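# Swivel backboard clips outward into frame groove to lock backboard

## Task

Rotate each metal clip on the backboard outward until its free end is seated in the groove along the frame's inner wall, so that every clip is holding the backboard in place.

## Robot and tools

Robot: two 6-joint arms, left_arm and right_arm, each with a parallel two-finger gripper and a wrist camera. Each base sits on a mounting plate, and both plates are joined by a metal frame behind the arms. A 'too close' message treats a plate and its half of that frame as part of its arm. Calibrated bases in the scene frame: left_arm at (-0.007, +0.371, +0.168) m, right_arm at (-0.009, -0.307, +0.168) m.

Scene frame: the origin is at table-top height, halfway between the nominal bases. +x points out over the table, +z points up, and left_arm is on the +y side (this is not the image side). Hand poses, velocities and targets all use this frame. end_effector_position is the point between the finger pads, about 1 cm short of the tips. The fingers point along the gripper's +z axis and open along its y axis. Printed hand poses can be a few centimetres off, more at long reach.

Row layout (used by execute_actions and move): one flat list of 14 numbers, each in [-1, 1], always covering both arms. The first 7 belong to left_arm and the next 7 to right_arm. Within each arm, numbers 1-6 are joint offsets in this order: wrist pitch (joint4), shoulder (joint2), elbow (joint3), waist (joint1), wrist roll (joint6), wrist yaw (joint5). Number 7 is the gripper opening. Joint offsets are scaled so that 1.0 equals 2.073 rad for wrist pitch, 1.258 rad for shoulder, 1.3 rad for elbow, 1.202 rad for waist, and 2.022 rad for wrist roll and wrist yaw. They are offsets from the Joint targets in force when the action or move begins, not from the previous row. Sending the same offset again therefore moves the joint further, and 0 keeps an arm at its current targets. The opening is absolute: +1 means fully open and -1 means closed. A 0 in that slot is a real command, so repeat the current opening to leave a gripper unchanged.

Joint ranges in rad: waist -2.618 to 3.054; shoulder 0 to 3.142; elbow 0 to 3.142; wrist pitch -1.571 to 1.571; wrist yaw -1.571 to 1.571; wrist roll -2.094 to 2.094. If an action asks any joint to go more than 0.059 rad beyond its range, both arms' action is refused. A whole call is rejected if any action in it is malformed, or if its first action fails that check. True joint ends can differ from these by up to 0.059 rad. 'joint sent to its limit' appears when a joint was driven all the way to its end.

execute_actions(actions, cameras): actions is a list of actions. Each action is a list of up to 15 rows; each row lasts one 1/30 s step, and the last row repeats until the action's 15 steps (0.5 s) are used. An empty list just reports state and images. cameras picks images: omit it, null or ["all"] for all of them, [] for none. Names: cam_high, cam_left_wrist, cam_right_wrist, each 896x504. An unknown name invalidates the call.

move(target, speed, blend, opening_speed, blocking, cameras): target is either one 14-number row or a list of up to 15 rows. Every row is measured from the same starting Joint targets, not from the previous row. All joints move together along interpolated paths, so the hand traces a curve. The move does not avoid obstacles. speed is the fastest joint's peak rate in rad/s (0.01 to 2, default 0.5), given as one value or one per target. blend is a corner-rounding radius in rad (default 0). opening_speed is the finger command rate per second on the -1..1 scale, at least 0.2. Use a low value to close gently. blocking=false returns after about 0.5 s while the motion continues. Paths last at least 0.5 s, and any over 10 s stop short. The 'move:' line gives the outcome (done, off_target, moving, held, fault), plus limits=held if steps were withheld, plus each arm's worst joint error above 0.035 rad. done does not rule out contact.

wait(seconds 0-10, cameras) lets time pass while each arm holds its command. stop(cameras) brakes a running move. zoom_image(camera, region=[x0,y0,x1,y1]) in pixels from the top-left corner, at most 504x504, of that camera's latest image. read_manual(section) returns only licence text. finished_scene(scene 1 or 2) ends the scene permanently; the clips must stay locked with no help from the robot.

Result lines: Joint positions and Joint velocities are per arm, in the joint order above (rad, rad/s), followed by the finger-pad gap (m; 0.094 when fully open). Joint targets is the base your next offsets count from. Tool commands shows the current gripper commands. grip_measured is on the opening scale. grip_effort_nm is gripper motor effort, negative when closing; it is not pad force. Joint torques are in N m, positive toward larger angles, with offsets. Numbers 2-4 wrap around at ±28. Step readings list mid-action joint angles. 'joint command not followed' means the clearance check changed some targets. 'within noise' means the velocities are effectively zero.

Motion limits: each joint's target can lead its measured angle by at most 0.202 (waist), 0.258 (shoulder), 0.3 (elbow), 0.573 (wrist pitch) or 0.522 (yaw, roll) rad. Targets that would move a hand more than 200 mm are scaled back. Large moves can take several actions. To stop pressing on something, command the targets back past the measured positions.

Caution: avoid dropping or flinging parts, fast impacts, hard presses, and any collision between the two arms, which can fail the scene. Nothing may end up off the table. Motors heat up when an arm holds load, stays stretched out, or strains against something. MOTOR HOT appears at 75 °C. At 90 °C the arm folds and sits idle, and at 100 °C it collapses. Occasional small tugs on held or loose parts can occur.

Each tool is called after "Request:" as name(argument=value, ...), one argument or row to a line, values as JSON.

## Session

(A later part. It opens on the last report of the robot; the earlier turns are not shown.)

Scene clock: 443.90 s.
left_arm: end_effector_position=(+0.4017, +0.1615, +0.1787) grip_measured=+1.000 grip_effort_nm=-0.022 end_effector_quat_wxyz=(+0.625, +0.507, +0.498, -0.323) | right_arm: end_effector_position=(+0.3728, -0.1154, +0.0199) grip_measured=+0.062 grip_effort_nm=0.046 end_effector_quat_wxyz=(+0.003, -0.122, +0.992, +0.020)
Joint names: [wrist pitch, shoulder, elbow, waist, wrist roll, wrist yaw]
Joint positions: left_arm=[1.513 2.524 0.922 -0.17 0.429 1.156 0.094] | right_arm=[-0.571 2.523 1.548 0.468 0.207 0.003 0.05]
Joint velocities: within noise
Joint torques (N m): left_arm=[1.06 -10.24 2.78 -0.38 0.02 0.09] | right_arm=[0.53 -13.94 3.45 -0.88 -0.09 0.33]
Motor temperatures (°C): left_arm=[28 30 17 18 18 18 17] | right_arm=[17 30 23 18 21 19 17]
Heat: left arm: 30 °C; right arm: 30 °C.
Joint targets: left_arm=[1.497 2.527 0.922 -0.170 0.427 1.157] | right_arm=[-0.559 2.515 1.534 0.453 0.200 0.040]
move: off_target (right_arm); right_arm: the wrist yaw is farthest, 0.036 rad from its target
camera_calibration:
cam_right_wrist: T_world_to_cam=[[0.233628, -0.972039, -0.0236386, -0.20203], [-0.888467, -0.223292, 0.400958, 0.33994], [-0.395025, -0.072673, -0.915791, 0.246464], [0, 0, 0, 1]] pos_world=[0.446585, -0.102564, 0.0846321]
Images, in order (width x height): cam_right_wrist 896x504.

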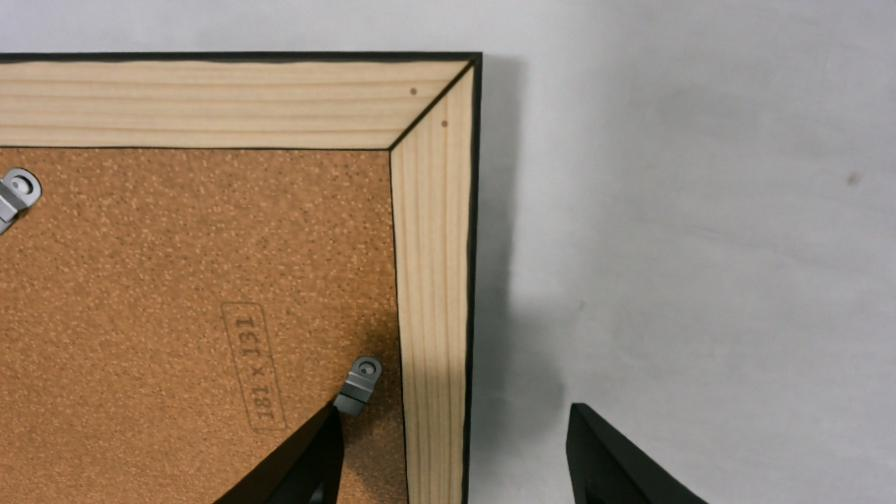

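Request:
move(
  target=[0,0,0,0,0,0,1, -0.2049,-0.1831,0.1258,0,0,0,0.064],
  speed=0.5,
  cameras=["cam_high","cam_right_wrist"],
)

Request:
zoom_image(
  camera="cam_high",
  region=[415, 210, 505, 300],
)

Scene clock: 470.00 s.
left_arm: end_effector_position=(+0.4017, +0.1615, +0.1787) grip_measured=+1.000 grip_effort_nm=-0.017 end_effector_quat_wxyz=(+0.625, +0.507, +0.498, -0.323) | right_arm: end_effector_position=(+0.3718, -0.1313, +0.1312) grip_measured=+0.062 grip_effort_nm=0.046 end_effector_quat_wxyz=(-0.026, -0.117, +0.993, -0.003)
Joint names: [wrist pitch, shoulder, elbow, waist, wrist roll, wrist yaw]
Joint positions: left_arm=[1.513 2.524 0.922 -0.17 0.429 1.156 0.094] | right_arm=[-0.974 2.316 1.674 0.456 0.206 0.028 0.05]
Joint velocities: within noise
Joint torques (N m): left_arm=[1.05 -10.29 2.92 -0.36 0 0.1] | right_arm=[0.18 -15.76 6.78 0.25 -0.09 0.11]
Motor temperatures (°C): left_arm=[28 30 17 18 18 18 17] | right_arm=[17 33 23 18 21 19 17]
Heat: left arm: 30 °C; right arm: 33 °C.
Joint targets: left_arm=[1.497 2.527 0.922 -0.170 0.427 1.157] | right_arm=[-0.983 2.285 1.698 0.452 0.200 0.040]
move: done
camera_calibration:
cam_right_wrist: T_world_to_cam=[[0.225353, -0.974158, 0.0152627, -0.216942], [-0.867335, -0.193457, 0.458589, 0.279359], [-0.443785, -0.116582, -0.888517, 0.355609], [0, 0, 0, 1]] pos_world=[0.449001, -0.115834, 0.191165]
Images, in order (width x height): cam_high 896x504, cam_right_wrist 896x504.

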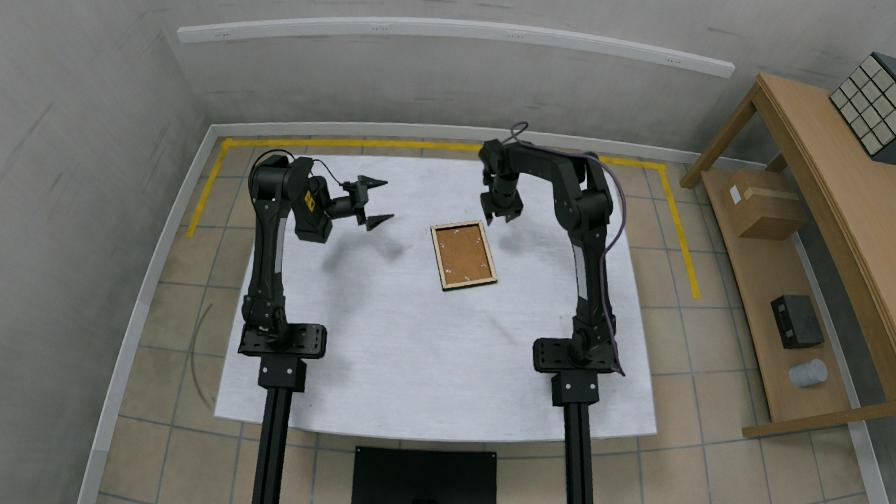

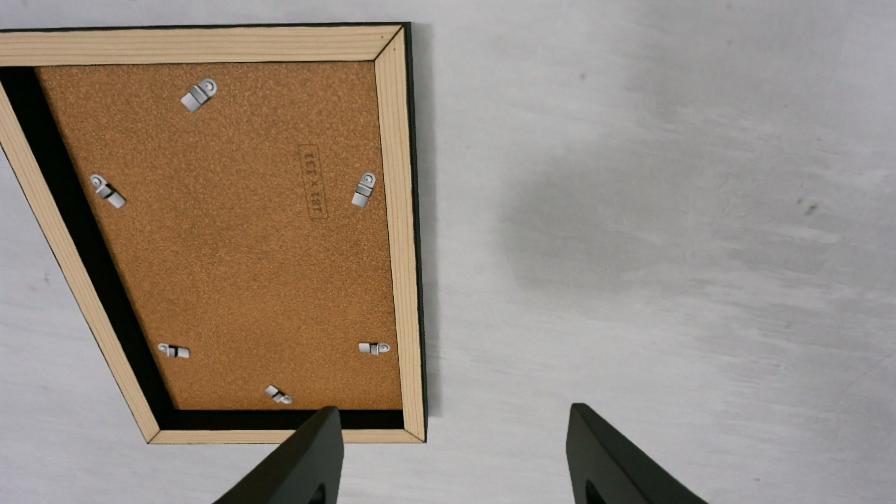

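Scaled by 5.600.

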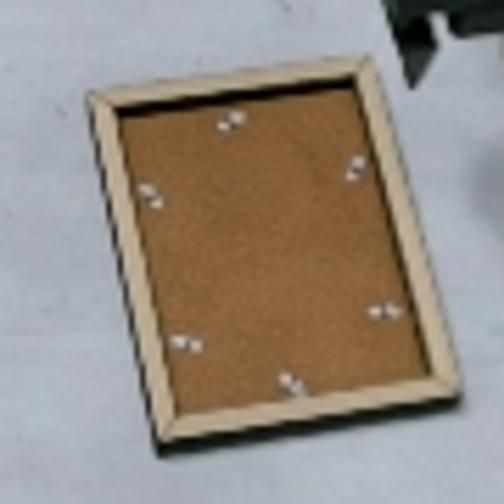

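Request:
move(
  target=[
    [-1,-0.18,0.806,-0.2745,-0.746,-0.5915,0.064,0,0,0,0,0,0,0.064],
    [-1,-0.18,0.806,-0.603,-0.746,-0.5915,0.064,0,0,0,0,0,0,0.064],
  ],
  speed=1.0,
  blend=0.1,
  cameras=["cam_high","cam_left_wrist"],
)

Scene clock: 496.00 s.
left_arm: end_effector_position=(+0.4065, -0.0684, +0.2564) grip_measured=+0.065 grip_effort_nm=-0.081 end_effector_quat_wxyz=(+0.188, -0.124, +0.936, -0.271) | right_arm: end_effector_position=(+0.3694, -0.1368, +0.1314) grip_measured=+0.062 grip_effort_nm=0.051 end_effector_quat_wxyz=(-0.034, -0.115, +0.993, -0.008)
Joint names: [wrist pitch, shoulder, elbow, waist, wrist roll, wrist yaw]
Joint positions: left_arm=[-0.538 2.326 1.956 -0.888 -1.072 -0.03 0.05] | right_arm=[-0.993 2.316 1.674 0.449 0.204 0.034 0.05]
Joint velocities: within noise
Joint torques (N m): left_arm=[1.01 -13.81 8.21 -0.8 0.07 0.07] | right_arm=[0.33 -15.75 6.79 0.87 -0.07 0.03]
Motor temperatures (°C): left_arm=[28 31 17 18 18 18 17] | right_arm=[17 36 24 18 21 19 17]
Heat: left arm: 31 °C; right arm: 36 °C.
Joint targets: left_arm=[-0.541 2.326 1.956 -0.893 -1.071 -0.024] | right_arm=[-0.983 2.285 1.698 0.452 0.200 0.040]
move: held (left_arm; a check stopped the path); limits=held; left_arm: the wrist pitch is farthest, 0.038 rad from its target
joint command not followed: on one or more control steps a check withheld the commanded joint targets of the left arm, and it was not sent them on those steps.
cause: the commanded joint targets, or the way to them, would bring a part of the robot too close to another arm (this arm's fingers and the right arm's wrist (the part past the wrist yaw)).
camera_calibration:
cam_left_wrist: T_world_to_cam=[[0.1237, -0.840291, 0.527835, -0.237901], [-0.992318, -0.105723, 0.0642478, 0.418456], [0.00181737, -0.531728, -0.846913, 0.264164], [0, 0, 0, 1]] pos_world=[0.444189, -0.0152029, 0.322412]
Images, in order (width x height): cam_high 896x504, cam_left_wrist 896x504.

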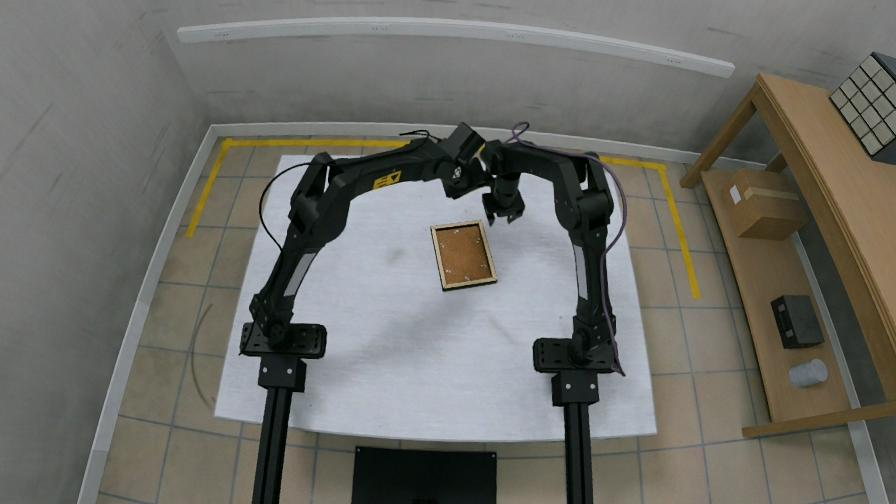

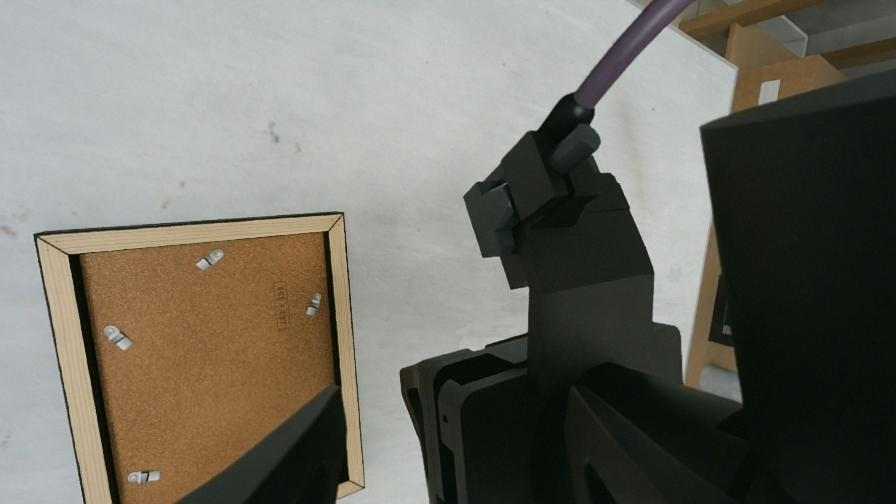

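Request:
move(
  target=[
    [-0.2156,0,0,0,-0.0054,-0.0074,0.064,0,0,0,-0.25,0,0,0.064],
    [-0.2156,0.1896,0.012,0,-0.0054,-0.0074,0.064,0,0,0,-0.25,0,0,0.064],
  ],
  speed=0.7,
  cameras=["cam_high","cam_left_wrist"],
)

Scene clock: 504.10 s.
left_arm: end_effector_position=(+0.3180, +0.0200, +0.1039) grip_measured=+0.065 grip_effort_nm=-0.085 end_effector_quat_wxyz=(+0.000, -0.121, +0.993, -0.008) | right_arm: end_effector_position=(+0.4029, -0.2577, +0.1266) grip_measured=+0.062 grip_effort_nm=0.046 end_effector_quat_wxyz=(-0.040, +0.036, +0.999, -0.006)
Joint names: [wrist pitch, shoulder, elbow, waist, wrist roll, wrist yaw]
Joint positions: left_arm=[-0.981 2.553 1.966 -0.888 -1.075 -0.03 0.05] | right_arm=[-0.991 2.316 1.674 0.146 0.204 0.035 0.05]
Joint velocities: within noise
Joint torques (N m): left_arm=[-0.03 -12.79 7.2 -1.03 -0.09 -0.06] | right_arm=[0.31 -15.79 6.71 1.03 -0.07 0.03]
Motor temperatures (°C): left_arm=[28 33 18 18 18 18 17] | right_arm=[17 37 24 18 21 19 17]
Heat: left arm: 33 °C; right arm: 37 °C.
Joint targets: left_arm=[-0.988 2.565 1.972 -0.893 -1.082 -0.039] | right_arm=[-0.983 2.285 1.698 0.152 0.200 0.040]
move: done
camera_calibration:
cam_left_wrist: T_world_to_cam=[[0.22161, -0.975079, -0.0105071, -0.0447012], [-0.884436, -0.205524, 0.418966, 0.280586], [-0.410684, -0.0835539, -0.907941, 0.310758], [0, 0, 0, 1]] pos_world=[0.38569, 0.0400449, 0.164125]
Images, in order (width x height): cam_high 896x504, cam_left_wrist 896x504.

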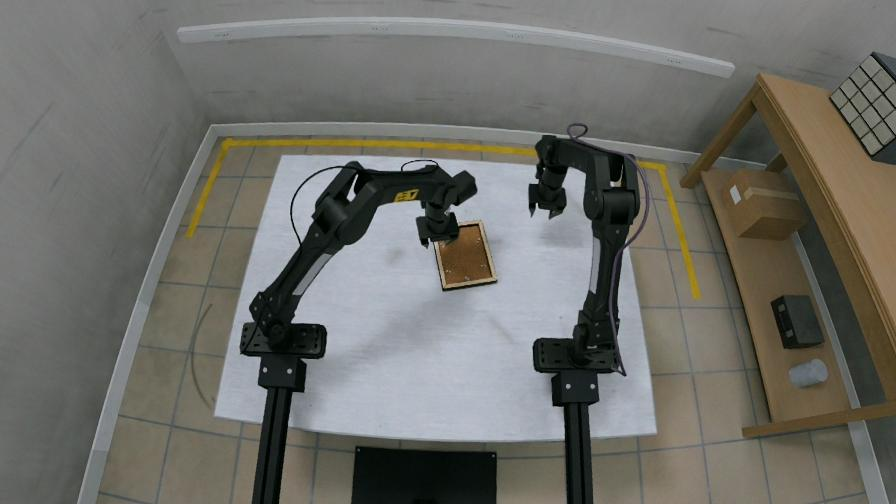

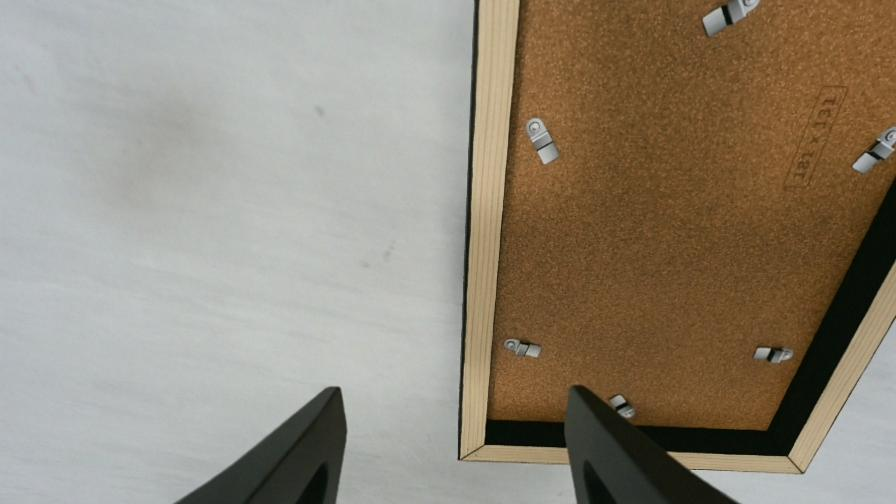

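Request:
move(
  target=[0.055,0.1293,0.0375,-0.001,0,0,0.064,0,0,0,0,0,0,0.064],
  speed=0.3,
  cameras=["cam_left_wrist"],
)

Scene clock: 529.17 s.
left_arm: end_effector_position=(+0.3221, +0.0123, +0.0473) grip_measured=+0.065 grip_effort_nm=-0.076 end_effector_quat_wxyz=(+0.000, -0.121, +0.993, -0.007) | right_arm: end_effector_position=(+0.4029, -0.2577, +0.1266) grip_measured=+0.062 grip_effort_nm=0.046 end_effector_quat_wxyz=(-0.040, +0.036, +0.999, -0.006)
Joint names: [wrist pitch, shoulder, elbow, waist, wrist roll, wrist yaw]
Joint positions: left_arm=[-0.879 2.695 2.004 -0.888 -1.075 -0.03 0.05] | right_arm=[-0.991 2.316 1.674 0.146 0.204 0.035 0.05]
Joint velocities: within noise
Joint torques (N m): left_arm=[0.07 -11.45 7.76 -1.24 -0.07 -0.08] | right_arm=[0.3 -15.83 6.74 1.06 -0.08 0.03]
Motor temperatures (°C): left_arm=[25 33 18 18 18 18 17] | right_arm=[17 38 24 18 21 19 17]
Heat: left arm: 33 °C; right arm: 38 °C.
Joint targets: left_arm=[-0.874 2.728 2.021 -0.895 -1.082 -0.039] | right_arm=[-0.983 2.285 1.698 0.152 0.200 0.040]
move: done
camera_calibration:
cam_left_wrist: T_world_to_cam=[[0.221523, -0.975079, -0.0121651, -0.0536091], [-0.883913, -0.206049, 0.419811, 0.306116], [-0.411856, -0.082245, -0.90753, 0.260738], [0, 0, 0, 1]] pos_world=[0.389842, 0.0322463, 0.107464]
Images, in order (width x height): cam_left_wrist 896x504.

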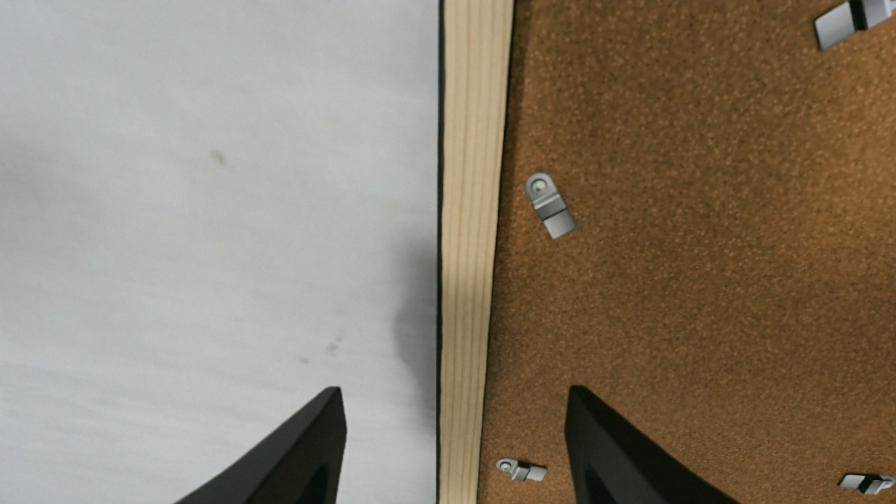

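Request:
move(
  target=[0.0032,0.0238,0.0179,-0.002,0,0,0.064,0,0,0,0,0,0,0.064],
  speed=0.2,
  cameras=["cam_left_wrist"],
)

Scene clock: 538.67 s.
left_arm: end_effector_position=(+0.3235, +0.0084, +0.0416) grip_measured=+0.065 grip_effort_nm=-0.085 end_effector_quat_wxyz=(+0.001, -0.120, +0.993, -0.009) | right_arm: end_effector_position=(+0.4029, -0.2577, +0.1266) grip_measured=+0.062 grip_effort_nm=0.046 end_effector_quat_wxyz=(-0.040, +0.036, +0.999, -0.006)
Joint names: [wrist pitch, shoulder, elbow, waist, wrist roll, wrist yaw]
Joint positions: left_arm=[-0.872 2.718 2.025 -0.891 -1.075 -0.03 0.05] | right_arm=[-0.991 2.316 1.674 0.146 0.204 0.035 0.05]
Joint velocities: within noise
Joint torques (N m): left_arm=[0.08 -11.19 8.1 -1.05 -0.05 -0.03] | right_arm=[0.31 -15.8 6.74 1.03 -0.07 0.04]
Motor temperatures (°C): left_arm=[25 34 19 18 18 18 17] | right_arm=[17 38 24 18 21 19 17]
Heat: left arm: 34 °C; right arm: 38 °C.
Joint targets: left_arm=[-0.867 2.757 2.044 -0.897 -1.082 -0.039] | right_arm=[-0.983 2.285 1.698 0.152 0.200 0.040]
move: off_target (left_arm); left_arm: the shoulder is farthest, 0.040 rad from its target
camera_calibration:
cam_left_wrist: T_world_to_cam=[[0.219174, -0.97566, -0.00711532, -0.0572493], [-0.88606, -0.202089, 0.417202, 0.309798], [-0.408486, -0.0851353, -0.908786, 0.254817], [0, 0, 0, 1]] pos_world=[0.391136, 0.0284448, 0.101918]
Images, in order (width x height): cam_left_wrist 896x504.

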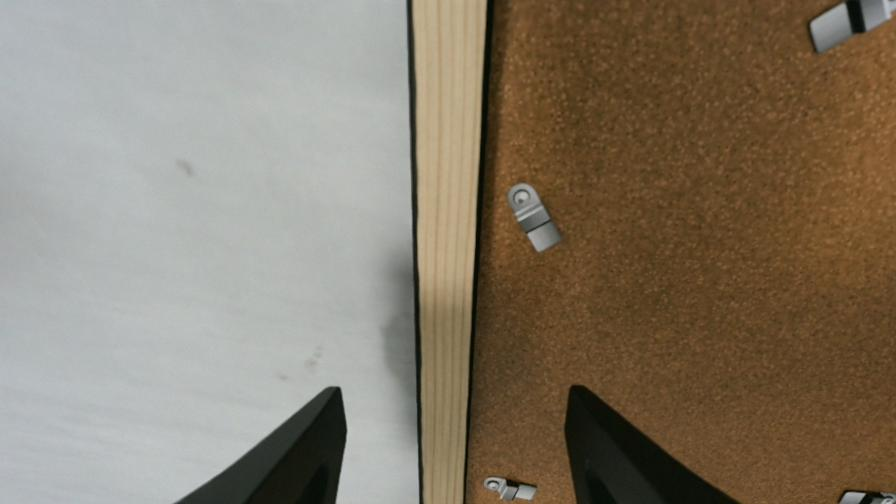

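Request:
move(
  target=[0.0195,0.0193,-0.0125,0.002,0,0,0.064,0,0,0,0,0,0,0.064],
  speed=0.2,
  cameras=["cam_left_wrist"],
)

Scene clock: 544.20 s.
left_arm: end_effector_position=(+0.3257, +0.0053, +0.0301) grip_measured=+0.065 grip_effort_nm=-0.081 end_effector_quat_wxyz=(+0.006, -0.120, +0.993, -0.016) | right_arm: end_effector_position=(+0.4029, -0.2577, +0.1266) grip_measured=+0.062 grip_effort_nm=0.046 end_effector_quat_wxyz=(-0.040, +0.036, +0.999, -0.006)
Joint names: [wrist pitch, shoulder, elbow, waist, wrist roll, wrist yaw]
Joint positions: left_arm=[-0.832 2.743 2.025 -0.891 -1.075 -0.03 0.05] | right_arm=[-0.991 2.316 1.674 0.146 0.204 0.035 0.05]
Joint velocities: within noise
Joint torques (N m): left_arm=[0.13 -11.22 6.46 -0.81 -0.08 -0.08] | right_arm=[0.32 -15.8 6.74 1.02 -0.07 0.03]
Motor temperatures (°C): left_arm=[25 35 20 18 18 18 17] | right_arm=[17 38 24 18 21 19 17]
Heat: left arm: 35 °C; right arm: 38 °C.
Joint targets: left_arm=[-0.826 2.782 2.027 -0.894 -1.082 -0.039] | right_arm=[-0.983 2.285 1.698 0.152 0.200 0.040]
move: off_target (left_arm); left_arm: the shoulder is farthest, 0.038 rad from its target
camera_calibration:
cam_left_wrist: T_world_to_cam=[[0.219752, -0.975536, 0.00615332, -0.0613803], [-0.89018, -0.197936, 0.410366, 0.317428], [-0.399109, -0.0956564, -0.9119, 0.242097], [0, 0, 0, 1]] pos_world=[0.392679, 0.0261097, 0.0908839]
Images, in order (width x height): cam_left_wrist 896x504.

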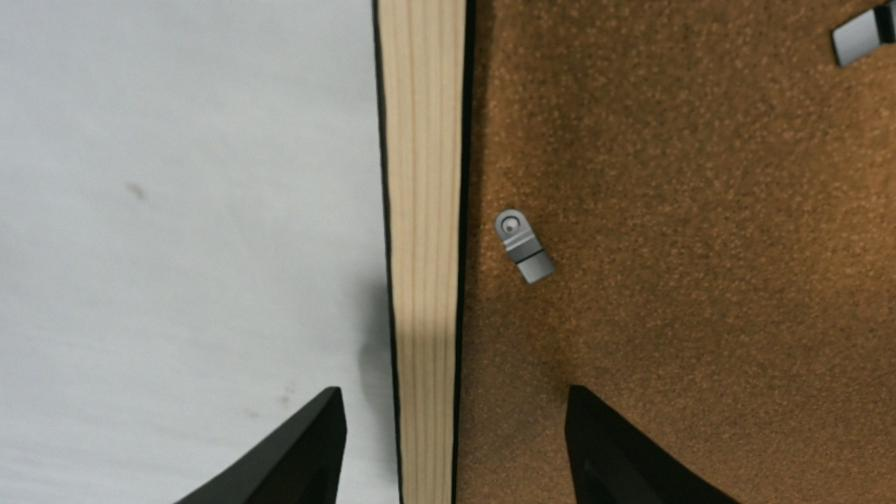

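Request:
move(
  target=[0.0265,0,-0.0485,0.0058,0.0035,0,0.064,0,0,0,0,0,0,0.064],
  speed=0.2,
  cameras=["cam_left_wrist"],
)

Scene clock: 553.57 s.
left_arm: end_effector_position=(+0.3255, +0.0053, +0.0246) grip_measured=+0.065 grip_effort_nm=-0.085 end_effector_quat_wxyz=(+0.009, -0.121, +0.992, -0.020) | right_arm: end_effector_position=(+0.4029, -0.2577, +0.1266) grip_measured=+0.062 grip_effort_nm=0.046 end_effector_quat_wxyz=(-0.040, +0.036, +0.999, -0.006)
Joint names: [wrist pitch, shoulder, elbow, waist, wrist roll, wrist yaw]
Joint positions: left_arm=[-0.796 2.743 2.001 -0.891 -1.075 -0.03 0.05] | right_arm=[-0.991 2.316 1.674 0.146 0.204 0.035 0.05]
Joint velocities: within noise
Joint torques (N m): left_arm=[0.32 -11.17 3.29 -0.13 0.01 -0.07] | right_arm=[0.31 -15.79 6.74 1.02 -0.07 0.05]
Motor temperatures (°C): left_arm=[24 33 19 18 18 18 17] | right_arm=[17 38 24 18 21 19 17]
Heat: left arm: 33 °C; right arm: 38 °C.
Joint targets: left_arm=[-0.772 2.782 1.965 -0.887 -1.074 -0.039] | right_arm=[-0.983 2.285 1.698 0.152 0.200 0.040]
move: off_target (left_arm); left_arm: the shoulder is farthest, 0.039 rad from its target
camera_calibration:
cam_left_wrist: T_world_to_cam=[[0.220086, -0.975353, 0.0157751, -0.0616794], [-0.893125, -0.194975, 0.405355, 0.320501], [-0.392288, -0.103302, -0.914023, 0.234903], [0, 0, 0, 1]] pos_world=[0.391972, 0.0265965, 0.0857629]
Images, in order (width x height): cam_left_wrist 896x504.

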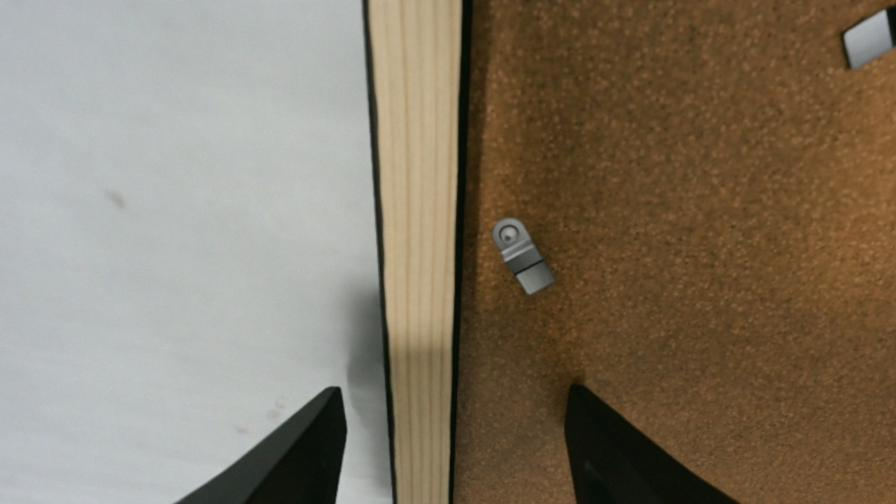

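Request:
move(
  target=[0,0,0,0,0,0,-0.77,0,0,0,0,0,0,0.064],
  speed=0.2,
  opening_speed=0.5,
  cameras=["cam_left_wrist","cam_high"],
)

Scene clock: 562.17 s.
left_arm: end_effector_position=(+0.3232, +0.0112, +0.0245) grip_measured=-0.760 grip_effort_nm=-0.999 end_effector_quat_wxyz=(+0.006, -0.118, +0.993, -0.008) | right_arm: end_effector_position=(+0.4029, -0.2577, +0.1266) grip_measured=+0.062 grip_effort_nm=0.046 end_effector_quat_wxyz=(-0.040, +0.036, +0.999, -0.006)
Joint names: [wrist pitch, shoulder, elbow, waist, wrist roll, wrist yaw]
Joint positions: left_arm=[-0.818 2.742 1.999 -0.89 -1.068 -0.038 0.011] | right_arm=[-0.991 2.316 1.674 0.146 0.204 0.035 0.05]
Joint velocities: within noise
Joint torques (N m): left_arm=[0.47 -11.02 3.32 -0.43 -0.02 0] | right_arm=[0.31 -15.82 6.75 1.02 -0.07 0.04]
Motor temperatures (°C): left_arm=[24 33 18 18 18 18 17] | right_arm=[17 39 24 18 21 19 17]
Heat: left arm: 33 °C; right arm: 39 °C.
Joint targets: left_arm=[-0.772 2.782 1.964 -0.888 -1.074 -0.039] | right_arm=[-0.983 2.285 1.698 0.152 0.200 0.040]
move: off_target (left_arm); left_arm: the wrist pitch is farthest, 0.046 rad from its target
camera_calibration:
cam_left_wrist: T_world_to_cam=[[0.21431, -0.97673, -0.00838227, -0.0529587], [-0.890616, -0.198925, 0.40894, 0.318769], [-0.401091, -0.0801745, -0.912523, 0.237055], [0, 0, 0, 1]] pos_world=[0.390331, 0.0306905, 0.0855171]
Images, in order (width x height): cam_high 896x504, cam_left_wrist 896x504.

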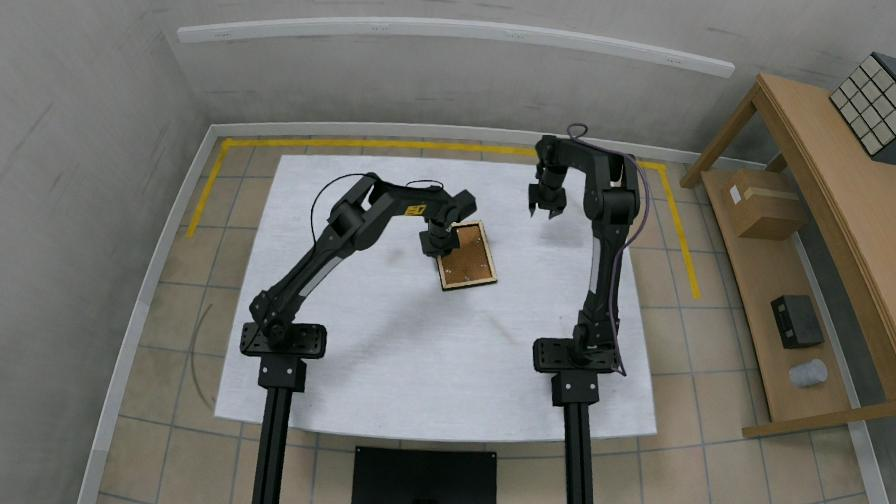

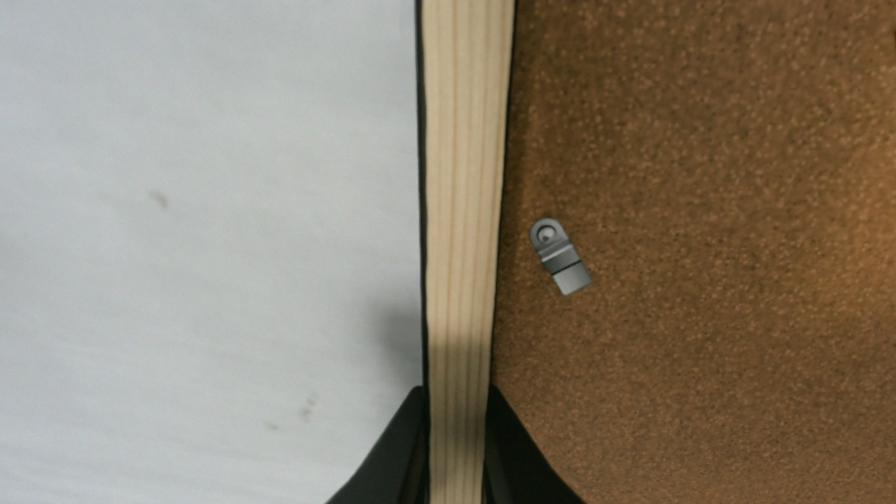

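Request:
move(
  target=[0,0,0,0,0,0,-0.77,0.1511,0.1495,-0.0968,0.2939,0.0262,0,0.064],
  speed=0.4,
  cameras=["cam_right_wrist"],
)

Scene clock: 585.60 s.
left_arm: end_effector_position=(+0.3232, +0.0112, +0.0245) grip_measured=-0.762 grip_effort_nm=-1.048 end_effector_quat_wxyz=(+0.006, -0.117, +0.993, -0.008) | right_arm: end_effector_position=(+0.3753, -0.1310, +0.0630) grip_measured=+0.062 grip_effort_nm=0.042 end_effector_quat_wxyz=(-0.015, -0.099, +0.995, -0.002)
Joint names: [wrist pitch, shoulder, elbow, waist, wrist roll, wrist yaw]
Joint positions: left_arm=[-0.818 2.742 1.999 -0.89 -1.067 -0.038 0.011] | right_arm=[-0.752 2.44 1.598 0.449 0.235 0.033 0.05]
Joint velocities: within noise
Joint torques (N m): left_arm=[0.46 -11.06 3.28 -0.38 -0.04 0] | right_arm=[0.32 -13.72 4.82 0.43 -0.04 0]
Motor temperatures (°C): left_arm=[24 33 18 18 18 18 18] | right_arm=[17 39 24 18 21 19 17]
Heat: left arm: 33 °C; right arm: 39 °C.
Joint targets: left_arm=[-0.772 2.782 1.964 -0.888 -1.074 -0.039] | right_arm=[-0.752 2.434 1.599 0.447 0.234 0.036]
move: held (right_arm; a check stopped the path), off_target (left_arm); limits=held; left_arm: the wrist pitch is farthest, 0.046 rad from its target; right_arm: the wrist pitch is farthest, 0.082 rad from its target
joint command not followed: on one or more control steps a check withheld the commanded joint targets of the right arm, and it was not sent them on those steps.
cause: the commanded joint targets, or the way to them, would bring a part of the robot too close to another arm (this arm's gripper housing and the left arm's wrist (the part past the wrist pitch), at the place that arm is still heading or pushing toward).
camera_calibration:
cam_right_wrist: T_world_to_cam=[[0.189704, -0.981696, 0.016873, -0.204076], [-0.883638, -0.163213, 0.438801, 0.325013], [-0.428015, -0.0981519, -0.898426, 0.293687], [0, 0, 0, 1]] pos_world=[0.45161, -0.118468, 0.124683]
Images, in order (width x height): cam_right_wrist 896x504.

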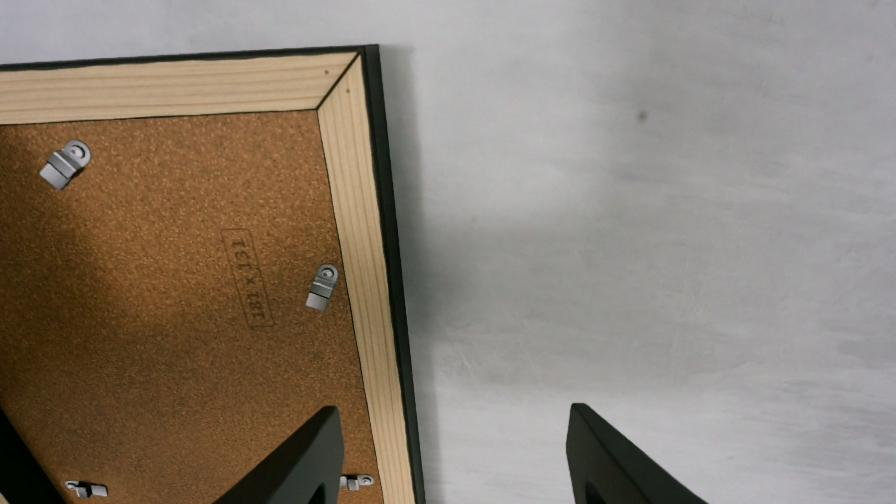

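Request:
move(
  target=[
    [0,0,0,0,0,0,0.064,0,0,0,0,0,0,0.064],
    [-0.136,-0.224,0,0,0,0,0.064,0,0,0,-0.25,0,0,0.064],
  ],
  speed=0.6,
  opening_speed=1.0,
  cameras=["cam_left_wrist","cam_high"],
)

Scene clock: 631.57 s.
left_arm: end_effector_position=(+0.3164, +0.0260, +0.1276) grip_measured=+0.062 grip_effort_nm=0.076 end_effector_quat_wxyz=(+0.003, -0.118, +0.993, -0.002) | right_arm: end_effector_position=(+0.4096, -0.2570, +0.0581) grip_measured=+0.062 grip_effort_nm=0.051 end_effector_quat_wxyz=(-0.020, +0.055, +0.998, -0.003)
Joint names: [wrist pitch, shoulder, elbow, waist, wrist roll, wrist yaw]
Joint positions: left_arm=[-1.041 2.502 1.968 -0.888 -1.068 -0.041 0.05] | right_arm=[-0.752 2.44 1.598 0.14 0.235 0.034 0.05]
Joint velocities: within noise
Joint torques (N m): left_arm=[-0.07 -13.78 6.35 -0.47 -0.05 0] | right_arm=[0.29 -13.72 4.72 1.13 -0.05 0]
Motor temperatures (°C): left_arm=[24 35 18 18 18 18 18] | right_arm=[17 36 23 18 21 19 17]
Heat: left arm: 35 °C; right arm: 36 °C.
Joint targets: left_arm=[-1.054 2.500 1.965 -0.888 -1.074 -0.039] | right_arm=[-0.752 2.434 1.599 0.147 0.234 0.036]
move: done
camera_calibration:
cam_left_wrist: T_world_to_cam=[[0.215209, -0.976328, -0.0216375, -0.0347775], [-0.887405, -0.204761, 0.41302, 0.272175], [-0.407674, -0.0696843, -0.910465, 0.331168], [0, 0, 0, 1]] pos_world=[0.384023, 0.0448537, 0.188351]
Images, in order (width x height): cam_high 896x504, cam_left_wrist 896x504.

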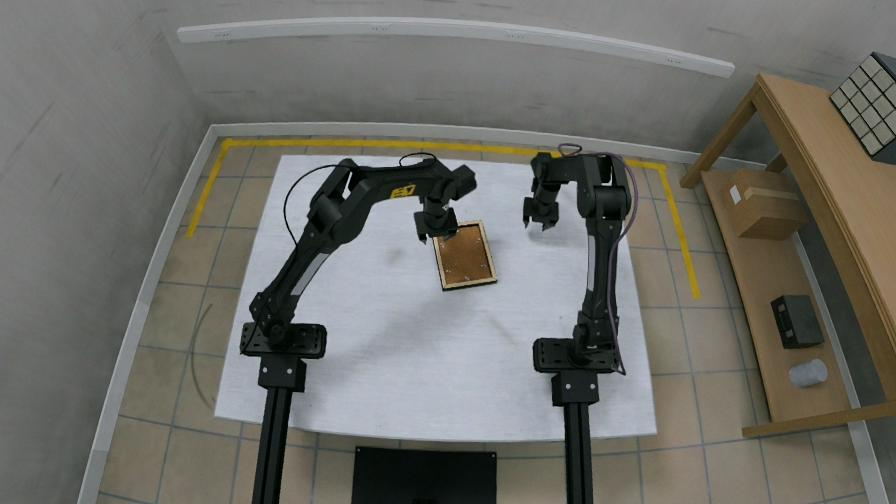

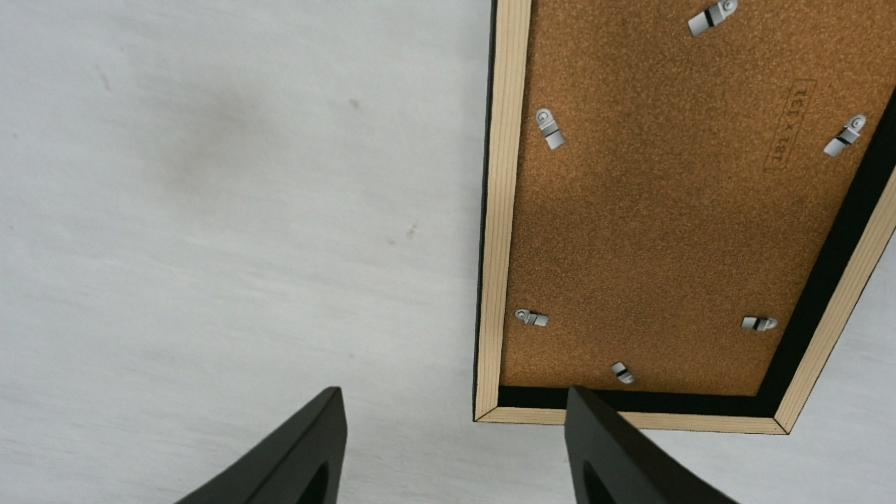

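Request:
move(
  target=[
    [0,0,0,0.54,0,0,0.064,0,0,0,0,0,0,0.064],
    [0,0,0,0.54,0,0,0.064,0.0397,0.0311,-0.0207,0.2962,0.0094,0,0.064],
  ],
  speed=[1.0,0.5],
  cameras=["cam_right_wrist","cam_high"],
)

Scene clock: 653.80 s.
left_arm: end_effector_position=(+0.4574, +0.2913, +0.1156) grip_measured=+0.062 grip_effort_nm=0.066 end_effector_quat_wxyz=(-0.008, -0.429, +0.903, +0.006) | right_arm: end_effector_position=(+0.3706, -0.1063, +0.0523) grip_measured=+0.062 grip_effort_nm=0.046 end_effector_quat_wxyz=(+0.002, -0.121, +0.993, +0.003)
Joint names: [wrist pitch, shoulder, elbow, waist, wrist roll, wrist yaw]
Joint positions: left_arm=[-1.042 2.502 1.968 -0.238 -1.068 -0.037 0.05] | right_arm=[-0.682 2.46 1.582 0.506 0.246 0.035 0.05]
Joint velocities: within noise
Joint torques (N m): left_arm=[-0.14 -13.9 6.22 -0.62 -0.02 -0.02] | right_arm=[0.49 -11.99 3.96 0.35 0.03 -0.02]
Motor temperatures (°C): left_arm=[23 34 18 18 18 18 18] | right_arm=[17 36 23 18 21 19 17]
Heat: left arm: 34 °C; right arm: 36 °C.
Joint targets: left_arm=[-1.053 2.500 1.965 -0.238 -1.074 -0.039] | right_arm=[-0.670 2.473 1.572 0.503 0.253 0.036]
move: done
camera_calibration:
cam_right_wrist: T_world_to_cam=[[0.232295, -0.972597, 0.00967963, -0.193215], [-0.889453, -0.208389, 0.406753, 0.328597], [-0.393589, -0.103096, -0.913487, 0.271997], [0, 0, 0, 1]] pos_world=[0.44421, -0.091402, 0.116678]
Images, in order (width x height): cam_high 896x504, cam_right_wrist 896x504.

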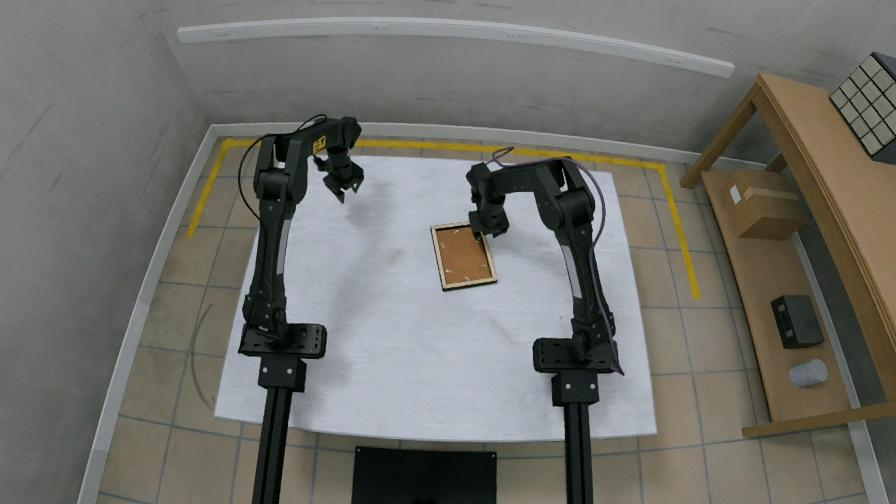

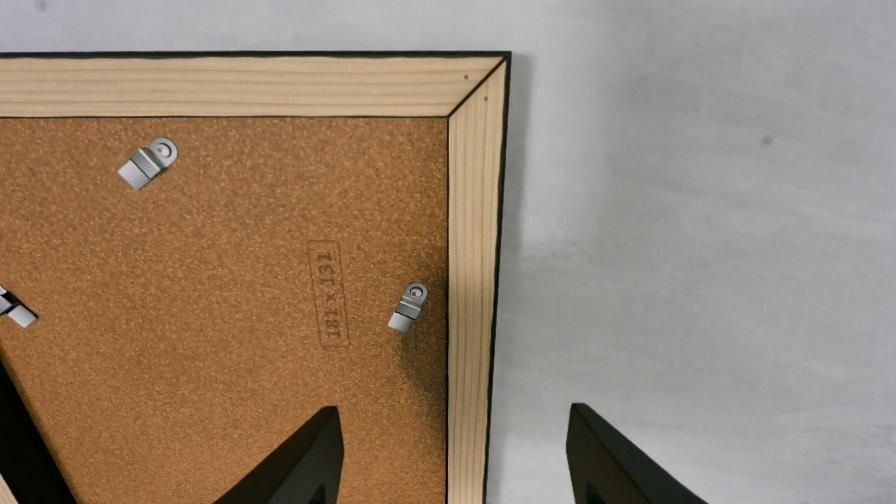

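Request:
move(
  target=[0,0,0,0,0,0,0.064,0.0281,0.0514,-0.0012,-0.0075,-0.0045,0,0.064],
  speed=0.3,
  cameras=["cam_right_wrist"],
)

Scene clock: 667.00 s.
left_arm: end_effector_position=(+0.4573, +0.2914, +0.1156) grip_measured=+0.062 grip_effort_nm=0.076 end_effector_quat_wxyz=(-0.008, -0.429, +0.903, +0.006) | right_arm: end_effector_position=(+0.3692, -0.1086, +0.0249) grip_measured=+0.062 grip_effort_nm=0.046 end_effector_quat_wxyz=(-0.002, -0.118, +0.993, +0.002)
Joint names: [wrist pitch, shoulder, elbow, waist, wrist roll, wrist yaw]
Joint positions: left_arm=[-1.043 2.502 1.968 -0.238 -1.068 -0.037 0.05] | right_arm=[-0.624 2.527 1.582 0.5 0.246 0.035 0.05]
Joint velocities: within noise
Joint torques (N m): left_arm=[-0.17 -13.85 6.31 -0.43 -0.05 0] | right_arm=[0.48 -12.38 3.67 0.02 -0.06 0]
Motor temperatures (°C): left_arm=[23 34 18 18 18 18 18] | right_arm=[17 34 23 18 21 19 17]
Heat: left arm: 34 °C; right arm: 34 °C.
Joint targets: left_arm=[-1.053 2.500 1.965 -0.238 -1.074 -0.039] | right_arm=[-0.612 2.538 1.571 0.494 0.244 0.036]
move: done
camera_calibration:
cam_right_wrist: T_world_to_cam=[[0.226803, -0.973866, 0.0120639, -0.193007], [-0.887226, -0.201485, 0.41501, 0.337799], [-0.401733, -0.104829, -0.909737, 0.248863], [0, 0, 0, 1]] pos_world=[0.443455, -0.0938139, 0.0885386]
Images, in order (width x height): cam_right_wrist 896x504.

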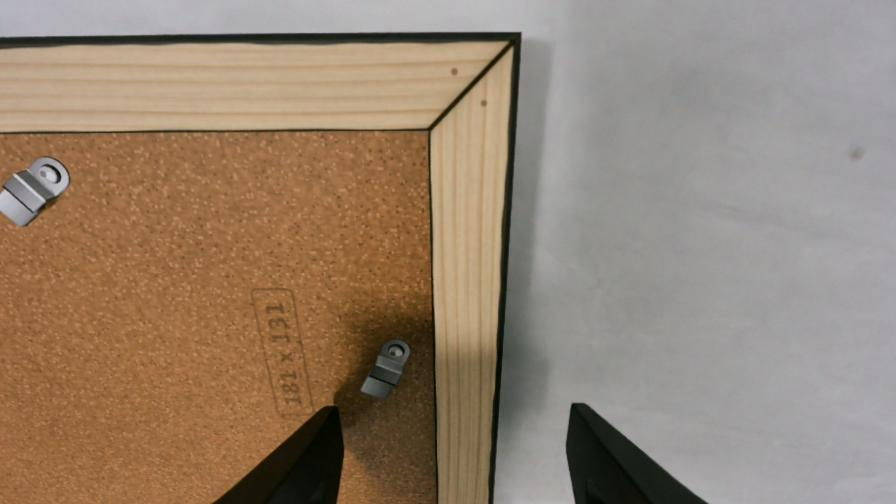

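Request:
move(
  target=[0,0,0,0,0,0,0.064,0.004,0.0095,0,0,0,0,0.064],
  speed=0.1,
  cameras=[],
)

Scene clock: 675.00 s.
left_arm: end_effector_position=(+0.4573, +0.2914, +0.1156) grip_measured=+0.062 grip_effort_nm=0.066 end_effector_quat_wxyz=(-0.008, -0.429, +0.903, +0.006) | right_arm: end_effector_position=(+0.3693, -0.1084, +0.0219) grip_measured=+0.062 grip_effort_nm=0.046 end_effector_quat_wxyz=(-0.002, -0.118, +0.993, +0.002)
Joint names: [wrist pitch, shoulder, elbow, waist, wrist roll, wrist yaw]
Joint positions: left_arm=[-1.043 2.502 1.968 -0.238 -1.068 -0.037 0.05] | right_arm=[-0.615 2.534 1.582 0.5 0.246 0.035 0.05]
Joint velocities: within noise
Joint torques (N m): left_arm=[-0.14 -13.85 6.2 -0.58 -0.05 -0.02] | right_arm=[0.49 -11.9 3.62 0.03 -0.06 -0.01]
Motor temperatures (°C): left_arm=[23 34 18 18 18 18 18] | right_arm=[17 34 23 18 21 19 17]
Heat: left arm: 34 °C; right arm: 34 °C.
Joint targets: left_arm=[-1.053 2.500 1.965 -0.238 -1.074 -0.039] | right_arm=[-0.603 2.550 1.571 0.494 0.244 0.036]
move: done
No camera images: "cameras" was empty.

Request:
move(
  target=[0,0,0,0,0,0,0.064,0,0,0,0,0,0,-0.5],
  speed=0.1,
  opening_speed=0.4,
  cameras=["cam_right_wrist"],
)

Scene clock: 683.70 s.
left_arm: end_effector_position=(+0.4573, +0.2914, +0.1156) grip_measured=+0.062 grip_effort_nm=0.066 end_effector_quat_wxyz=(-0.008, -0.429, +0.903, +0.006) | right_arm: end_effector_position=(+0.3686, -0.1066, +0.0219) grip_measured=-0.498 grip_effort_nm=-0.159 end_effector_quat_wxyz=(-0.003, -0.118, +0.993, +0.007)
Joint names: [wrist pitch, shoulder, elbow, waist, wrist roll, wrist yaw]
Joint positions: left_arm=[-1.043 2.502 1.968 -0.238 -1.068 -0.037 0.05] | right_arm=[-0.615 2.534 1.582 0.5 0.246 0.024 0.024]
Joint velocities: within noise
Joint torques (N m): left_arm=[-0.13 -13.81 6.32 -0.47 -0.04 0.01] | right_arm=[0.48 -11.92 3.69 0.02 -0.06 0.1]
Motor temperatures (°C): left_arm=[22 34 18 18 18 18 17] | right_arm=[17 34 23 18 21 19 17]
Heat: left arm: 34 °C; right arm: 34 °C.
Joint targets: left_arm=[-1.053 2.500 1.965 -0.238 -1.074 -0.039] | right_arm=[-0.604 2.550 1.571 0.494 0.244 0.036]
move: done
camera_calibration:
cam_right_wrist: T_world_to_cam=[[0.226729, -0.973957, 0.0012472, -0.190669], [-0.885886, -0.205695, 0.415807, 0.337907], [-0.404721, -0.0953806, -0.909452, 0.248255], [0, 0, 0, 1]] pos_world=[0.443051, -0.0925189, 0.0855097]
Images, in order (width x height): cam_right_wrist 896x504.

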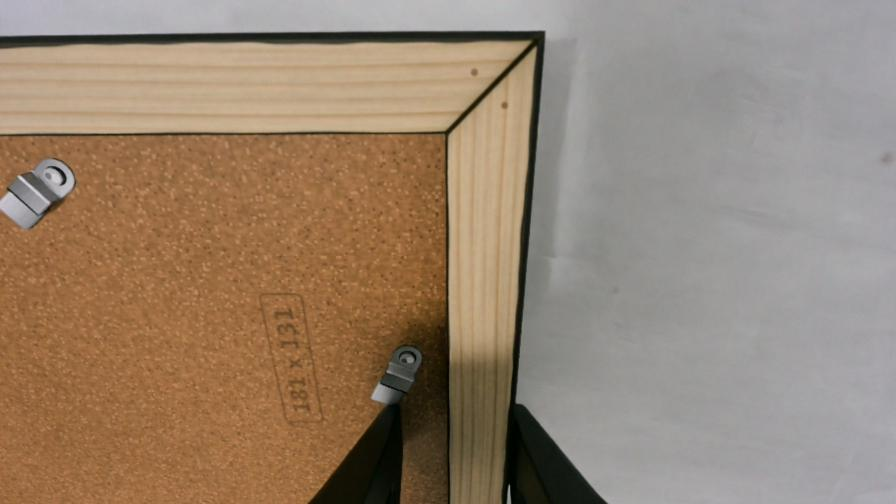

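Request:
zoom_image(
  camera="cam_right_wrist",
  region=[340, 320, 480, 440],
)

Scaled by 3.600.

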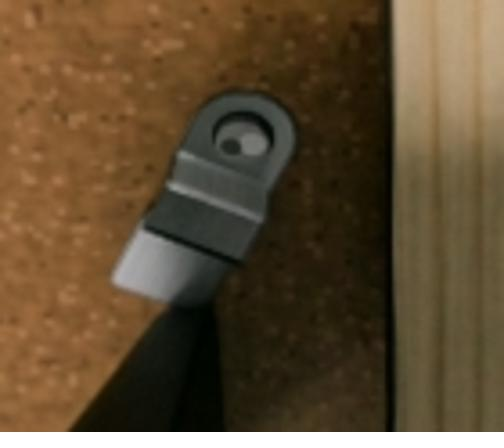

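Request:
move(
  target=[
    [0,0,0,0,0,0,0.064,0,0,0,0,0,0,0.064],
    [0,0,0,0,0,0,0.064,-0.0241,0.0163,0.0585,-0.0042,-0.0025,0,0.064],
  ],
  speed=0.15,
  opening_speed=0.8,
  cameras=["cam_right_wrist"],
)

Scene clock: 707.07 s.
left_arm: end_effector_position=(+0.4573, +0.2914, +0.1156) grip_measured=+0.062 grip_effort_nm=0.071 end_effector_quat_wxyz=(-0.008, -0.429, +0.903, +0.006) | right_arm: end_effector_position=(+0.3735, -0.1064, +0.0219) grip_measured=+0.062 grip_effort_nm=0.061 end_effector_quat_wxyz=(-0.006, -0.117, +0.993, +0.005)
Joint names: [wrist pitch, shoulder, elbow, waist, wrist roll, wrist yaw]
Joint positions: left_arm=[-1.043 2.502 1.968 -0.238 -1.068 -0.037 0.05] | right_arm=[-0.642 2.553 1.621 0.495 0.245 0.025 0.05]
Joint velocities: within noise
Joint torques (N m): left_arm=[-0.16 -13.85 6.23 -0.46 -0.03 -0.02] | right_arm=[0.25 -11.93 6.34 0.03 -0.1 0.09]
Motor temperatures (°C): left_arm=[22 35 18 18 18 18 17] | right_arm=[17 35 23 18 21 19 17]
Heat: left arm: 35 °C; right arm: 35 °C.
Joint targets: left_arm=[-1.053 2.500 1.965 -0.238 -1.074 -0.039] | right_arm=[-0.653 2.570 1.647 0.489 0.239 0.036]
move: done
camera_calibration:
cam_right_wrist: T_world_to_cam=[[0.224043, -0.974572, 0.00376067, -0.190725], [-0.883995, -0.201593, 0.421798, 0.341897], [-0.410314, -0.0978252, -0.906682, 0.251969], [0, 0, 0, 1]] pos_world=[0.448352, -0.092302, 0.0849617]
Images, in order (width x height): cam_right_wrist 896x504.

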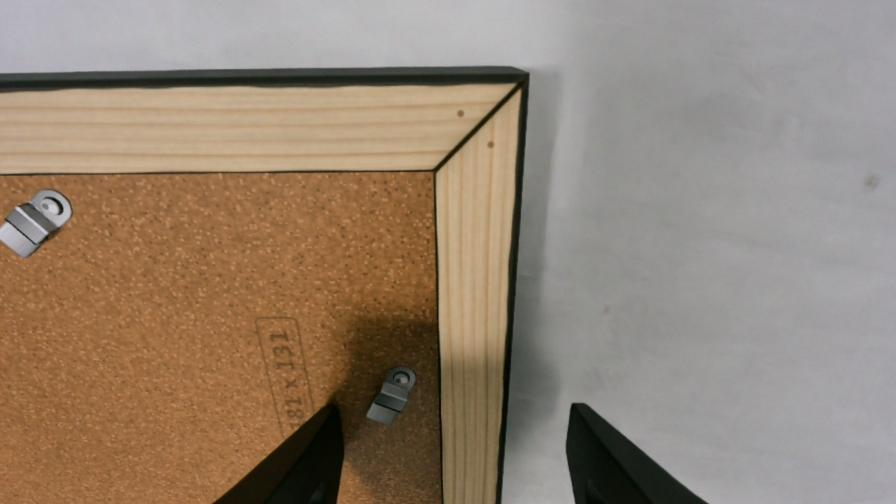

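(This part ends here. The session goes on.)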